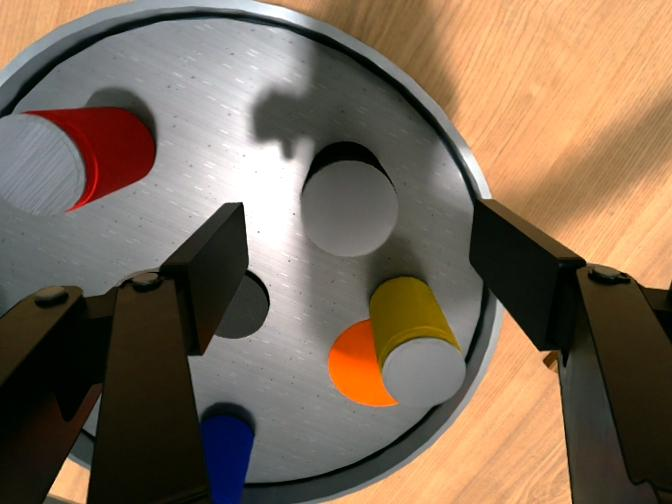

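Scene clock: 92.77 s.
left_arm: end_effector_position=(+0.4026, -0.7228, +0.2150) position_measured=91 object_status=3 end_effector_quat_wxyz=(+0.000, -0.251, +0.968, +0.001) | right_arm: end_effector_position=(+0.4402, +0.1164, +0.4548) position_measured=3 object_status=3 end_effector_quat_wxyz=(+0.645, -0.085, -0.730, +0.212)
Joint positions: left_arm=[-1.104 0.486 1.363 -0.001 1.294 3.101] | right_arm=[0.19 0.459 1.53 -0.022 2.644 -1.158]
Joint torques (N m): left_arm=[0.59 -88.75 -42.57 4.53 -0.29 0.1] | right_arm=[-1.95 -87.98 -34.63 3.76 3.42 0.16]
External joint torques (N m): left_arm=[-0.16 1.28 2.78 -0.48 0.29 -0.1] | right_arm=[1.95 7.52 -0.48 0.11 -0.75 -0.18]
Flange force (N): left_arm=[0.3 4.5 3.4] | right_arm=[-4.8 5.2 -11.1]
Wrist depth (mm): cam_left_wrist=[265 260 260 266 307 307 306 / - 275 271 272 282 323 325 / 250 291 292 291 293 344 345 / 310 303 303 311 312 128 363 / - 82 324 328 319 125 74 / - - 356 347 334 - - / - - 384 303 458 - -] | cam_right_wrist=[- 4631 3154 3023 334 327 3023 / - - 3689 3298 3348 392 3154 / - - 3401 3348 3401 480 2502 / 2034 133 3154 3401 587 512 726 / - 117 2366 914 601 672 112 / - 2591 2291 735 636 587 112 / - 1961 1770 613 551 498 -]
Hand target: left_arm +0.4026, -0.7228, +0.2150; +0.000, -0.251, +0.968, +0.001 | right_arm +0.4402, +0.1164, +0.4548; +0.645, -0.085, -0.730, +0.212
Tool commands: left_gripper/position=+0.3 left_gripper/force_limit=-0.05 left_gripper/speed=+0.0 right_gripper/position=+1.0 right_gripper/force_limit=+1.0 right_gripper/speed=+1.0
Off the commanded pose: left_arm 0.000 m, 0 deg | right_arm 0.000 m, 0 deg.
wait: 1.00 s; at rest by 0.17 s
camera_calibration:
cam_left_wrist: T_world_to_cam=[[-0.469576, 0.882879, -0.00481807, 0.836795], [0.823884, 0.440146, 0.357053, -0.093368], [0.317355, 0.163694, -0.934072, 0.333741], [0, 0, 0, 1]] pos_world=[0.363948, -0.752324, 0.349107]
Images, in order (width x height): cam_left_wrist 672x504.

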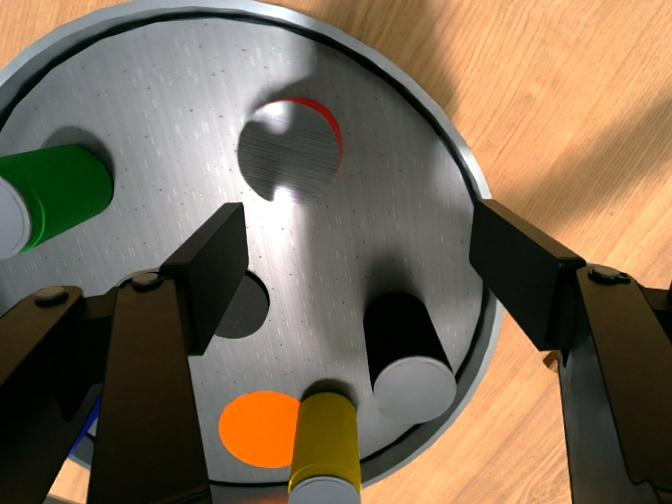

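Scene clock: 93.77 s.
left_arm: end_effector_position=(+0.4026, -0.7228, +0.2150) position_measured=91 object_status=3 end_effector_quat_wxyz=(+0.000, -0.251, +0.968, +0.001) | right_arm: end_effector_position=(+0.4402, +0.1164, +0.4548) position_measured=3 object_status=3 end_effector_quat_wxyz=(+0.645, -0.085, -0.730, +0.212)
Joint positions: left_arm=[-1.104 0.486 1.363 -0.001 1.294 3.101] | right_arm=[0.19 0.459 1.53 -0.022 2.644 -1.158]
Joint torques (N m): left_arm=[0.03 -89.08 -42.65 4.46 -0.27 0.11] | right_arm=[-1.97 -87.68 -34.58 3.69 3.41 0.19]
External joint torques (N m): left_arm=[0.07 1.69 2.84 -0.41 0.27 -0.11] | right_arm=[1.77 7.32 -0.51 0.18 -0.74 -0.21]
Flange force (N): left_arm=[0.0 4.0 3.6] | right_arm=[-4.7 5.0 -10.9]
Wrist depth (mm): cam_left_wrist=[266 261 260 265 306 306 306 / 274 272 203 275 283 325 325 / 288 291 291 292 298 346 344 / 282 303 153 317 291 127 363 / - 82 323 327 239 125 74 / - - 352 351 354 - - / - - 379 313 459 - -] | cam_right_wrist=[2622 3249 2687 3201 336 330 - / 2418 - 2902 3510 409 395 3510 / - - 3201 3568 3510 479 2531 / - 125 4107 3249 587 510 723 / - 117 3023 922 598 668 112 / - 2864 2198 748 636 584 112 / - 2093 1784 615 552 499 -]
Hand target: left_arm +0.4026, -0.7228, +0.2150; +0.000, -0.251, +0.968, +0.001 | right_arm +0.4402, +0.1164, +0.4548; +0.645, -0.085, -0.730, +0.212
Tool commands: left_gripper/position=+0.3 left_gripper/force_limit=-0.05 left_gripper/speed=+0.0 right_gripper/position=+1.0 right_gripper/force_limit=+1.0 right_gripper/speed=+1.0
Off the commanded pose: left_arm 0.000 m, 0 deg | right_arm 0.000 m, 0 deg.
wait: 1.00 s; at rest by 0.17 s
camera_calibration:
cam_left_wrist: T_world_to_cam=[[-0.469576, 0.882879, -0.00481807, 0.836795], [0.823884, 0.440146, 0.357053, -0.093368], [0.317355, 0.163694, -0.934072, 0.333741], [0, 0, 0, 1]] pos_world=[0.363948, -0.752324, 0.349107]
Images, in order (width x height): cam_left_wrist 672x504.

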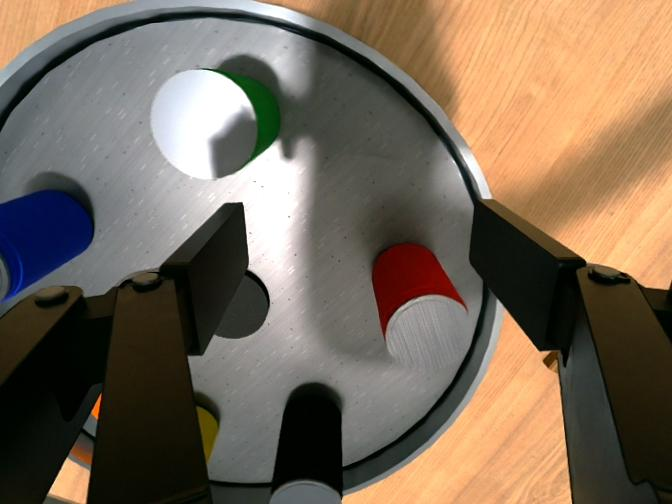

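>>> wait:
  seconds: 0

Scene clock: 95.87 s.
left_arm: end_effector_position=(+0.4026, -0.7228, +0.2150) position_measured=91 object_status=3 end_effector_quat_wxyz=(+0.000, -0.251, +0.968, +0.001) | right_arm: end_effector_position=(+0.4402, +0.1164, +0.4548) position_measured=3 object_status=3 end_effector_quat_wxyz=(+0.645, -0.085, -0.730, +0.212)
Joint positions: left_arm=[-1.104 0.486 1.363 -0.001 1.294 3.101] | right_arm=[0.19 0.459 1.53 -0.022 2.644 -1.158]
Joint torques (N m): left_arm=[0.49 -88.57 -42.8 4.56 -0.27 0.15] | right_arm=[-1.76 -87.92 -34.55 3.74 3.45 0.17]
External joint torques (N m): left_arm=[-0.54 0.84 2.87 -0.51 0.26 -0.15] | right_arm=[1.46 7.61 -0.55 0.13 -0.79 -0.19]
Flange force (N): left_arm=[0.8 5.5 3.3] | right_arm=[-5.1 4.7 -11.4]
Wrist depth (mm): cam_left_wrist=[266 263 260 266 307 306 305 / 274 277 275 277 282 324 326 / 232 288 289 286 289 344 343 / 311 302 154 311 308 128 361 / - 82 324 328 334 125 74 / - - 358 352 348 - - / - - 382 379 459 - -] | cam_right_wrist=[- - 4107 3201 334 334 3249 / 1876 - 2721 3154 394 397 2982 / 2134 - 3887 3628 3249 477 2654 / 2093 133 3957 3348 587 506 721 / - 117 2721 907 603 670 112 / - - 2113 743 636 580 112 / - 2034 1687 618 550 500 -]
Hand target: left_arm +0.4026, -0.7228, +0.2150; +0.000, -0.251, +0.968, +0.001 | right_arm +0.4402, +0.1164, +0.4548; +0.645, -0.085, -0.730, +0.212
Tool commands: left_gripper/position=+0.3 left_gripper/force_limit=-0.05 left_gripper/speed=+0.0 right_gripper/position=+1.0 right_gripper/force_limit=+1.0 right_gripper/speed=+1.0
Off the commanded pose: left_arm 0.000 m, 0 deg | right_arm 0.000 m, 0 deg.

>>> wait:
  seconds: 3.9

>>> execute_actions:
  actions:
    - [[0,0.0002,0,0,0,0,0.3,-0.05,0,0,0,0,0,0,0,1,1,1],[0.0003,0.0009,-0.002,0,0,0,0.3,-0.05,0,0,0,0,0,0,0,1,1,1],[0.0006,0.0021,-0.004,0,0,0,0.3,-0.05,0,0,0,0,0,0,0,1,1,1],[0.001,0.0037,-0.008,0,0,0,0.3,-0.05,0,0,0,0,0,0,0,1,1,1],[0.0017,0.0058,-0.012,0,0,0,0.3,-0.05,0,0,0,0,0,0,0,1,1,1],[0.0024,0.0084,-0.017,0,0,0,0.3,-0.05,0,0,0,0,0,0,0,1,1,1],[0.0034,0.0114,-0.022,0,0,0,0.3,-0.05,0,0,0,0,0,0,0,1,1,1],[0.0045,0.0149,-0.029,0,0,0,0.3,-0.05,0,0,0,0,0,0,0,1,1,1],[0.0059,0.0187,-0.036,0,0,0,0.3,-0.05,0,0,0,0,0,0,0,1,1,1],[0.0075,0.023,-0.043,0,0,0,0.3,-0.05,0,0,0,0,0,0,0,1,1,1],[0.0094,0.0278,-0.051,0,0,0,0.3,-0.05,0,0,0,0,0,0,0,1,1,1],[0.0116,0.0328,-0.06,0,0,0,0.3,-0.05,0,0,0,0,0,0,0,1,1,1],[0.0141,0.0384,-0.069,0,0,0,0.3,-0.05,0,0,0,0,0,0,0,1,1,1],[0.017,0.0442,-0.078,0,0,0,0.3,-0.05,0,0,0,0,0,0,0,1,1,1],[0.0203,0.0505,-0.087,0,0,0,0.3,-0.05,0,0,0,0,0,0,0,1,1,1]]
    - [[0.0036,0.0063,-0.009,0,0,0,0.3,-0.05,0,0,0,0,0,0,0,1,1,1],[0.0074,0.0125,-0.018,0,0,0,0.3,-0.05,0,0,0,0,0,0,0,1,1,1],[0.0114,0.0186,-0.027,0,0,0,0.3,-0.05,0,0,0,0,0,0,0,1,1,1],[0.0156,0.0245,-0.035,0,0,0,0.3,-0.05,0,0,0,0,0,0,0,1,1,1],[0.02,0.0303,-0.043,0,0,0,0.3,-0.05,0,0,0,0,0,0,0,1,1,1],[0.0245,0.036,-0.051,0,0,0,0.3,-0.05,0,0,0,0,0,0,0,1,1,1],[0.0293,0.0415,-0.058,0,0,0,0.3,-0.05,0,0,0,0,0,0,0,1,1,1],[0.0342,0.0468,-0.064,0,0,0,0.3,-0.05,0,0,0,0,0,0,0,1,1,1],[0.0393,0.052,-0.07,0,0,0,0.3,-0.05,0,0,0,0,0,0,0,1,1,1],[0.0445,0.057,-0.075,0,0,0,0.3,-0.05,0,0,0,0,0,0,0,1,1,1],[0.0499,0.0619,-0.079,0,0,0,0.3,-0.05,0,0,0,0,0,0,0,1,1,1],[0.0555,0.0666,-0.082,0,0,0,0.3,-0.05,0,0,0,0,0,0,0,1,1,1],[0.0612,0.0711,-0.085,0,0,0,0.3,-0.05,0,0,0,0,0,0,0,1,1,1],[0.067,0.0754,-0.086,0,0,0,0.3,-0.05,0,0,0,0,0,0,0,1,1,1],[0.073,0.0795,-0.087,0,0,0,0.3,-0.05,0,0,0,0,0,0,0,1,1,1]]
    - [[0.0061,0.0039,0,0,0,0,0.3,-0.05,0,0,0,0,0,0,0,1,1,1],[0.0123,0.0077,0,0,0,0,0.3,-0.05,0,0,0,0,0,0,0,1,1,1],[0.0187,0.0112,0,0,0,0,-1,-0.05,-0.2,0,0,0,0,0,0,1,1,1],[0.0252,0.0145,0,0,0,0,-1,-0.05,-0.2,0,0,0,0,0,0,1,1,1],[0.0317,0.0176,0,0,0,0,-1,-0.05,-0.2,0,0,0,0,0,0,1,1,1],[0.0384,0.0205,0,0,0,0,-1,-0.05,-0.2,0,0,0,0,0,0,1,1,1],[0.0451,0.0232,0,0,0,0,-1,-0.05,-0.2,0,0,0,0,0,0,1,1,1],[0.052,0.0257,0,0,0,0,-1,-0.05,-0.2,0,0,0,0,0,0,1,1,1],[0.0589,0.028,0,0,0,0,-1,-0.05,-0.2,0,0,0,0,0,0,1,1,1],[0.0658,0.03,0,0,0,0,-1,-0.05,-0.2,0,0,0,0,0,0,1,1,1],[0.0729,0.0318,0,0,0,0,-1,-0.05,-0.2,0,0,0,0,0,0,1,1,1],[0.08,0.0334,0,0,0,0,-1,-0.05,-0.2,0,0,0,0,0,0,1,1,1],[0.0871,0.0347,0,0,0,0,-1,-0.05,-0.2,0,0,0,0,0,0,1,1,1],[0.0943,0.0358,0,0,0,0,-1,-0.05,-0.2,0,0,0,0,0,0,1,1,1],[0.1015,0.0367,0,0,0,0,-1,-0.05,-0.2,0,0,0,0,0,0,1,1,1]]
    - [[0.0074,0.0007,0,0,0,0,-1,-0.05,-0.2,0,0,0,0,0,0,1,1,1],[0.0161,0.0011,0,0,0,0,-1,-0.05,-0.2,0,0,0,0,0,0,1,1,1],[0.0269,0.0013,0.001,0,0,0,-1,-0.05,-0.2,0,0,0,0,0,0,1,1,1],[0.0404,0.0007,0.003,0,0,0,-1,-0.05,-0.2,0,0,0,0,0,0,1,1,1],[0.0567,-0.001,0.005,0,0,0,-1,-0.05,-0.2,0,0,0,0,0,0,1,1,1],[0.0752,-0.0045,0.006,0,0,0,-1,-0.05,-0.2,0,0,0,0,0,0,1,1,1],[0.0951,-0.0101,0.006,0,0,0,-1,-0.05,-0.2,0,0,0,0,0,0,1,1,1],[0.1149,-0.0176,0.006,0,0,0,-1,-0.05,-0.2,0,0,0,0,0,0,1,1,1],[0.1333,-0.0267,0.006,0,0,0,-1,-0.05,-0.2,0,0,0,0,0,0,1,1,1],[0.1495,-0.0365,0.006,0,0,0,-1,-0.05,-0.2,0,0,0,0,0,0,1,1,1],[0.1628,-0.0461,0.006,0,0,0,-1,-0.05,-0.2,0,0,0,0,0,0,1,1,1],[0.1733,-0.0546,0.005,0,0,0,-1,-0.05,-0.2,0,0,0,0,0,0,1,1,1],[0.1812,-0.0619,0.003,0,0,0,-1,-0.05,-0.2,0,0,0,0,0,0,1,1,1],[0.1873,-0.068,0.001,0,0,0,-1,-0.05,-0.2,0,0,0,0,0,0,1,1,1],[0.1924,-0.0735,0,0,0,0,-1,-0.05,-0.2,0,0,0,0,0,0,1,1,1]]
    - [[0.0048,-0.0055,0,0,0,0,-1,-0.05,-0.2,0,0,0,0,0,0,1,1,1],[0.0094,-0.0111,0,0,0,0,-1,-0.05,-0.2,0,0,0,0,0,0,1,1,1],[0.0138,-0.0169,0,0,0,0,-1,-0.05,-0.2,0,0,0,0,0,0,1,1,1],[0.018,-0.0227,0,0,0,0,-1,-0.05,-0.2,0,0,0,0,0,0,1,1,1],[0.022,-0.0288,0,0,0,0,-1,-0.05,-0.2,0,0,0,0,0,0,1,1,1],[0.0259,-0.035,0,0,0,0,0.3,-0.05,0,0,0,0,0,0,0,1,1,1],[0.0296,-0.0412,0,0,0,0,0.3,-0.05,0,0,0,0,0,0,0,1,1,1],[0.033,-0.0477,0,0,0,0,0.3,-0.05,0,0,0,0,0,0,0,1,1,1],[0.0362,-0.0542,0,0,0,0,0.3,-0.05,0,0,0,0,0,0,0,1,1,1],[0.0393,-0.0607,0,0,0,0,0.3,-0.05,0,0,0,0,0,0,0,1,1,1],[0.0421,-0.0674,0,0,0,0,0.3,-0.05,0,0,0,0,0,0,0,1,1,1],[0.0447,-0.0742,0,0,0,0,0.3,-0.05,0,0,0,0,0,0,0,1,1,1],[0.0471,-0.0811,0,0,0,0,0.3,-0.05,0,0,0,0,0,0,0,1,1,1],[0.0492,-0.088,0,0,0,0,0.3,-0.05,0,0,0,0,0,0,0,1,1,1],[0.0512,-0.095,0,0,0,0,0.3,-0.05,0,0,0,0,0,0,0,1,1,1]]
    - [[0.0017,-0.0071,0.001,0,0,0,0.3,-0.05,0,0,0,0,0,0,0,1,1,1],[0.0032,-0.0142,0.005,0,0,0,0.3,-0.05,0,0,0,0,0,0,0,1,1,1],[0.0045,-0.0213,0.011,0,0,0,0.3,-0.05,0,0,0,0,0,0,0,1,1,1],[0.0055,-0.0285,0.02,0,0,0,0.3,-0.05,0,0,0,0,0,0,0,1,1,1],[0.0063,-0.0357,0.03,0,0,0,0.3,-0.05,0,0,0,0,0,0,0,1,1,1],[0.0068,-0.043,0.041,0,0,0,0.3,-0.05,0,0,0,0,0,0,0,1,1,1],[0.0071,-0.0502,0.054,0,0,0,0.3,-0.05,0,0,0,0,0,0,0,1,1,1],[0.0072,-0.0575,0.066,0,0,0,0.3,-0.05,0,0,0,0,0,0,0,1,1,1],[0.0071,-0.0648,0.079,0,0,0,0.3,-0.05,0,0,0,0,0,0,0,1,1,1],[0.0067,-0.072,0.09,0,0,0,0.3,-0.05,0,0,0,0,0,0,0,1,1,1],[0.0061,-0.0793,0.1,0,0,0,0.3,-0.05,0,0,0,0,0,0,0,1,1,1],[0.0053,-0.0865,0.109,0,0,0,0.3,-0.05,0,0,0,0,0,0,0,1,1,1],[0.0042,-0.0937,0.115,0,0,0,0.3,-0.05,0,0,0,0,0,0,0,1,1,1],[0.0029,-0.1008,0.119,0,0,0,0.3,-0.05,0,0,0,0,0,0,0,1,1,1],[0.0014,-0.1079,0.12,0,0,0,0.3,-0.05,0,0,0,0,0,0,0,1,1,1]]

>>> move:
  target: [-0.1,0.15,0.2,0,0,0,0.3,-0.05,0,0,0,0,0,0,0,1,1,1]
  cameras: ["cam_high","cam_low","cam_left_wrist"]

>>> zoom_image:
  camera: "cam_high"
  region: [200, 160, 440, 340]

Scene clock: 103.20 s.
left_arm: end_effector_position=(+0.4026, -0.7228, +0.2150) position_measured=91 object_status=3 end_effector_quat_wxyz=(+0.000, -0.251, +0.968, +0.001) | right_arm: end_effector_position=(+0.4402, +0.1164, +0.4548) position_measured=3 object_status=3 end_effector_quat_wxyz=(+0.645, -0.085, -0.730, +0.212)
Joint positions: left_arm=[-1.104 0.486 1.363 -0.001 1.294 3.101] | right_arm=[0.19 0.459 1.53 -0.022 2.644 -1.158]
Joint torques (N m): left_arm=[0.62 -88.75 -42.7 4.47 -0.28 0.04] | right_arm=[-1.95 -88.06 -34.7 3.73 3.43 0.17]
External joint torques (N m): left_arm=[-0.7 1.22 2.87 -0.44 0.27 -0.04] | right_arm=[2.02 7.9 -0.34 0.14 -0.77 -0.19]
Flange force (N): left_arm=[0.9 4.9 3.5] | right_arm=[-5.2 5.5 -11.3]
Wrist depth (mm): cam_left_wrist=[266 259 260 266 305 308 307 / 274 266 267 275 282 325 323 / 249 293 289 291 293 344 345 / 311 301 304 310 307 127 363 / - 82 324 333 301 125 74 / - - 352 356 261 - - / - - 336 380 458 - -] | cam_right_wrist=[2827 - 3628 3109 332 330 - / - 4353 3249 3348 415 394 2755 / 2155 3298 - 3887 3401 482 2502 / - 126 4186 3455 587 515 738 / - 136 2982 629 593 664 112 / - 2315 2267 723 646 582 112 / - 1943 1829 611 554 499 -]
Hand target: left_arm +0.4026, -0.7228, +0.2150; +0.000, -0.251, +0.968, +0.001 | right_arm +0.4402, +0.1164, +0.4548; +0.645, -0.085, -0.730, +0.212
Tool commands: left_gripper/position=+0.3 left_gripper/force_limit=-0.05 left_gripper/speed=+0.0 right_gripper/position=+1.0 right_gripper/force_limit=+1.0 right_gripper/speed=+1.0
Off the commanded pose: left_arm 0.000 m, 0 deg | right_arm 0.000 m, 0 deg.
wait: 3.90 s; at rest from the start

Scene clock: 106.67 s.
left_arm: end_effector_position=(+0.6653, -0.7872, +0.1824) position_measured=91 object_status=3 end_effector_quat_wxyz=(+0.001, -0.251, +0.968, -0.002) | right_arm: end_effector_position=(+0.4402, +0.1164, +0.4548) position_measured=3 object_status=3 end_effector_quat_wxyz=(+0.645, -0.085, -0.730, +0.212)
Joint positions: left_arm=[-0.903 0.864 0.779 0 1.495 3.303] | right_arm=[0.19 0.459 1.53 -0.022 2.644 -1.158]
Joint torques (N m): left_arm=[0.64 -119.88 -44.07 4.67 -0.23 0.13] | right_arm=[-2 -87.74 -34.65 3.72 3.43 0.19]
External joint torques (N m): left_arm=[-0.57 1.14 2.88 -0.49 0.22 -0.13] | right_arm=[1.49 7.17 -0.57 0.16 -0.75 -0.21]
External joint torques at the end of the 2nd action: left_arm=[-1.58 -1.4 2.57 -0.47 0.32 -0.22] | right_arm=[1.84 7.78 -0.51 0.15 -0.77 -0.19]
External joint torques at the end of the 3rd action: left_arm=[-1.25 1.15 2.52 -0.47 0.08 -0.65] | right_arm=[1.08 7.39 -0.6 0.16 -0.74 -0.2]
External joint torques at the end of the 4th action: left_arm=[0.73 -0.12 1.68 -0.45 0.06 -0.47] | right_arm=[1.6 7.28 -0.54 0.17 -0.73 -0.22]
External joint torques at the end of the 5th action: left_arm=[-2.89 -0.32 5.04 -0.28 0.45 -0.37] | right_arm=[1.98 7.31 -0.59 0.16 -0.75 -0.19]
Flange force (N): left_arm=[2.4 8.9 4.1] | right_arm=[-4.7 4.6 -10.8]
Flange force at the end of the 2nd action (N): left_arm=[3.0 7.5 0.6] | right_arm=[-5.1 5.3 -11.6]
Flange force at the end of the 3rd action (N): left_arm=[3.1 3.8 2.8] | right_arm=[-5.1 4.2 -11.2]
Flange force at the end of the 4th action (N): left_arm=[0.8 4.5 1.3] | right_arm=[-4.8 4.8 -10.9]
Flange force at the end of the 5th action (N): left_arm=[7.1 14.7 3.9] | right_arm=[-4.5 5.2 -11.1]
Wrist depth (mm): cam_left_wrist=[277 230 231 230 232 224 231 / 294 287 240 245 244 247 241 / 311 312 261 259 256 260 224 / 333 323 253 276 215 125 199 / - 82 355 286 289 125 74 / - - 382 381 382 - - / - - 1391 1417 414 - -] | cam_right_wrist=[- - 3249 3154 334 330 - / - - - 3249 3298 396 - / - 3568 - 4186 3689 482 2502 / - 135 3201 3109 585 517 689 / - 118 2721 864 600 666 112 / - 2221 2244 735 648 585 112 / - 1979 1755 615 552 496 -]
Hand target: left_arm +0.6665, -0.7886, +0.1826; +0.000, -0.251, +0.968, +0.001 | right_arm +0.4402, +0.1164, +0.4548; +0.645, -0.085, -0.730, +0.212
Off the commanded pose: left_arm 0.002 m, 0 deg | right_arm 0.000 m, 0 deg.
Step readings (end_effector_position of left_arm | right_arm; steps 1 to 15: 1st action; 16 to 30: 2nd action; 31 to 45: 3rd action; 46 to 60: 4th action; 61 to 75: 5th action; 76 to 90: 6th action):
0: (+0.4026, -0.7228, +0.2150) | (+0.4402, +0.1164, +0.4548)
1: (+0.4026, -0.7228, +0.2150) | (+0.4402, +0.1164, +0.4548)
2: (+0.4026, -0.7228, +0.2150) | (+0.4402, +0.1164, +0.4548)
4: (+0.4026, -0.7225, +0.2144) | (+0.4402, +0.1164, +0.4548)
8: (+0.4036, -0.7192, +0.2077) | (+0.4402, +0.1164, +0.4548)
15: (+0.4089, -0.7044, +0.1819) | (+0.4402, +0.1164, +0.4548)
16: (+0.4101, -0.7016, +0.1774) | (+0.4402, +0.1164, +0.4548)
17: (+0.4120, -0.6977, +0.1713) | (+0.4402, +0.1164, +0.4548)
19: (+0.4154, -0.6913, +0.1619) | (+0.4402, +0.1164, +0.4548)
23: (+0.4252, -0.6760, +0.1403) | (+0.4402, +0.1164, +0.4548)
30: (+0.4459, -0.6544, +0.1161) | (+0.4402, +0.1164, +0.4548)
31: (+0.4489, -0.6519, +0.1145) | (+0.4402, +0.1164, +0.4548)
32: (+0.4531, -0.6488, +0.1129) | (+0.4402, +0.1164, +0.4548)
34: (+0.4595, -0.6444, +0.1117) | (+0.4402, +0.1164, +0.4548)
38: (+0.4756, -0.6355, +0.1108) | (+0.4402, +0.1164, +0.4548)
45: (+0.5040, -0.6255, +0.1107) | (+0.4402, +0.1164, +0.4548)
46: (+0.5078, -0.6247, +0.1107) | (+0.4402, +0.1164, +0.4548)
47: (+0.5130, -0.6237, +0.1107) | (+0.4402, +0.1164, +0.4548)
49: (+0.5212, -0.6227, +0.1107) | (+0.4402, +0.1164, +0.4548)
53: (+0.5486, -0.6233, +0.1131) | (+0.4402, +0.1164, +0.4548)
60: (+0.6098, -0.6462, +0.1137) | (+0.4402, +0.1164, +0.4548)
61: (+0.6159, -0.6505, +0.1130) | (+0.4402, +0.1164, +0.4548)
62: (+0.6229, -0.6560, +0.1121) | (+0.4402, +0.1164, +0.4548)
64: (+0.6312, -0.6637, +0.1112) | (+0.4402, +0.1164, +0.4548)
68: (+0.6451, -0.6802, +0.1107) | (+0.4402, +0.1164, +0.4548)
75: (+0.6595, -0.7075, +0.1106) | (+0.4402, +0.1164, +0.4548)
76: (+0.6609, -0.7112, +0.1106) | (+0.4402, +0.1164, +0.4548)
77: (+0.6626, -0.7162, +0.1107) | (+0.4402, +0.1164, +0.4548)
79: (+0.6647, -0.7236, +0.1118) | (+0.4402, +0.1164, +0.4548)
83: (+0.6679, -0.7409, +0.1261) | (+0.4402, +0.1164, +0.4548)
90: (+0.6678, -0.7698, +0.1686) | (+0.4402, +0.1164, +0.4548)

Scene clock: 107.83 s.
left_arm: end_effector_position=(+0.6065, -0.6987, +0.3025) position_measured=91 object_status=3 end_effector_quat_wxyz=(+0.000, -0.251, +0.968, +0.001) | right_arm: end_effector_position=(+0.4402, +0.1164, +0.4548) position_measured=3 object_status=3 end_effector_quat_wxyz=(+0.645, -0.085, -0.730, +0.212)
Joint positions: left_arm=[-0.893 0.632 0.97 0 1.54 3.312] | right_arm=[0.19 0.459 1.53 -0.022 2.644 -1.158]
Joint torques (N m): left_arm=[0.34 -102.3 -43.84 4.69 -0.35 0.08] | right_arm=[-1.86 -87.84 -34.64 3.74 3.42 0.16]
External joint torques (N m): left_arm=[0.31 0.3 2.36 -0.45 0.35 -0.08] | right_arm=[2.03 7.54 -0.43 0.13 -0.76 -0.18]
Flange force (N): left_arm=[1.1 6.5 3.4] | right_arm=[-4.8 5.4 -11.0]
Wrist depth (mm): cam_left_wrist=[373 334 336 332 335 335 384 / 403 337 358 355 350 352 404 / 430 378 355 377 363 422 428 / 459 446 153 396 398 128 452 / - 82 488 487 487 116 74 / - - 1435 519 523 - - / - - 1521 1552 1542 - -] | cam_right_wrist=[- - 2591 3154 335 329 3249 / - - - 3201 428 397 2755 / - 3249 - 3689 3455 480 2591 / - 125 3201 3401 587 506 721 / - 117 2654 652 598 664 112 / - 2446 2177 740 648 584 112 / - 1979 1814 613 547 497 -]
Hand target: left_arm +0.6065, -0.6986, +0.3026; +0.000, -0.251, +0.968, +0.001 | right_arm +0.4402, +0.1164, +0.4548; +0.645, -0.085, -0.730, +0.212
Off the commanded pose: left_arm 0.000 m, 0 deg | right_arm 0.000 m, 0 deg.
move: done
camera_calibration:
cam_left_wrist: T_world_to_cam=[[-0.469552, 0.882892, -0.00475737, 0.911655], [0.823932, 0.440119, 0.356976, -0.303222], [0.317265, 0.163699, -0.934102, 0.346887], [0, 0, 0, 1]] pos_world=[0.567849, -0.728225, 0.436607]
Images, in order (width x height): cam_high 672x504, cam_low 672x504, cam_left_wrist 672x504.

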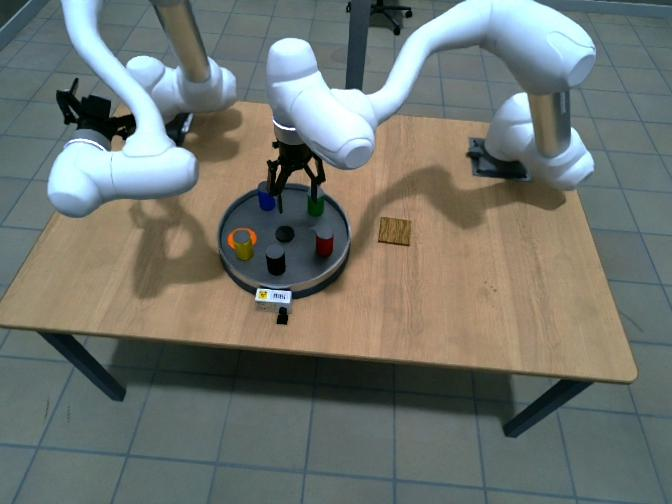

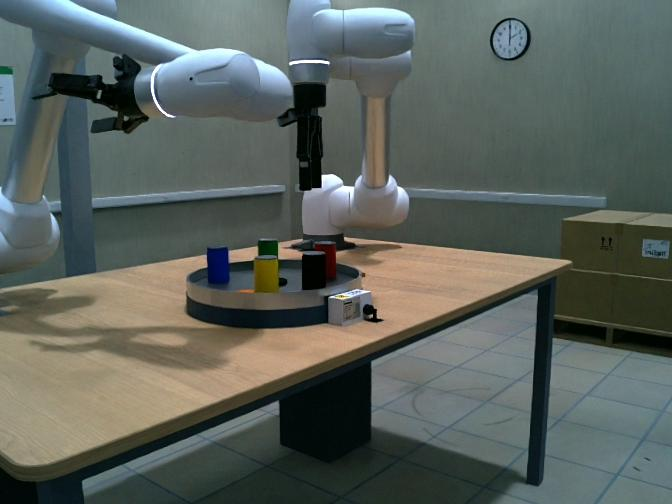

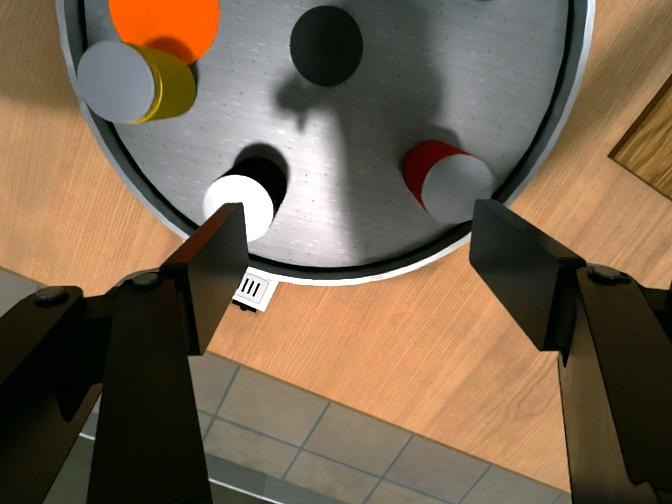

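Scaled by 2.100 from the camera's 672x504 image, which has a finer 960x720 frame.

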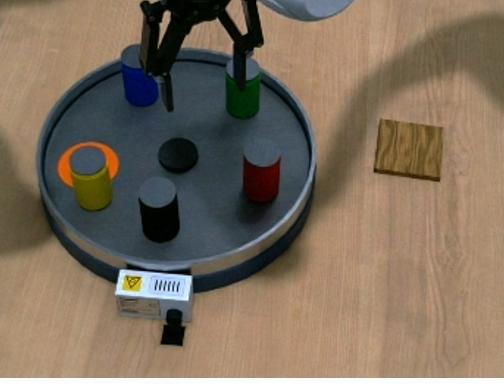

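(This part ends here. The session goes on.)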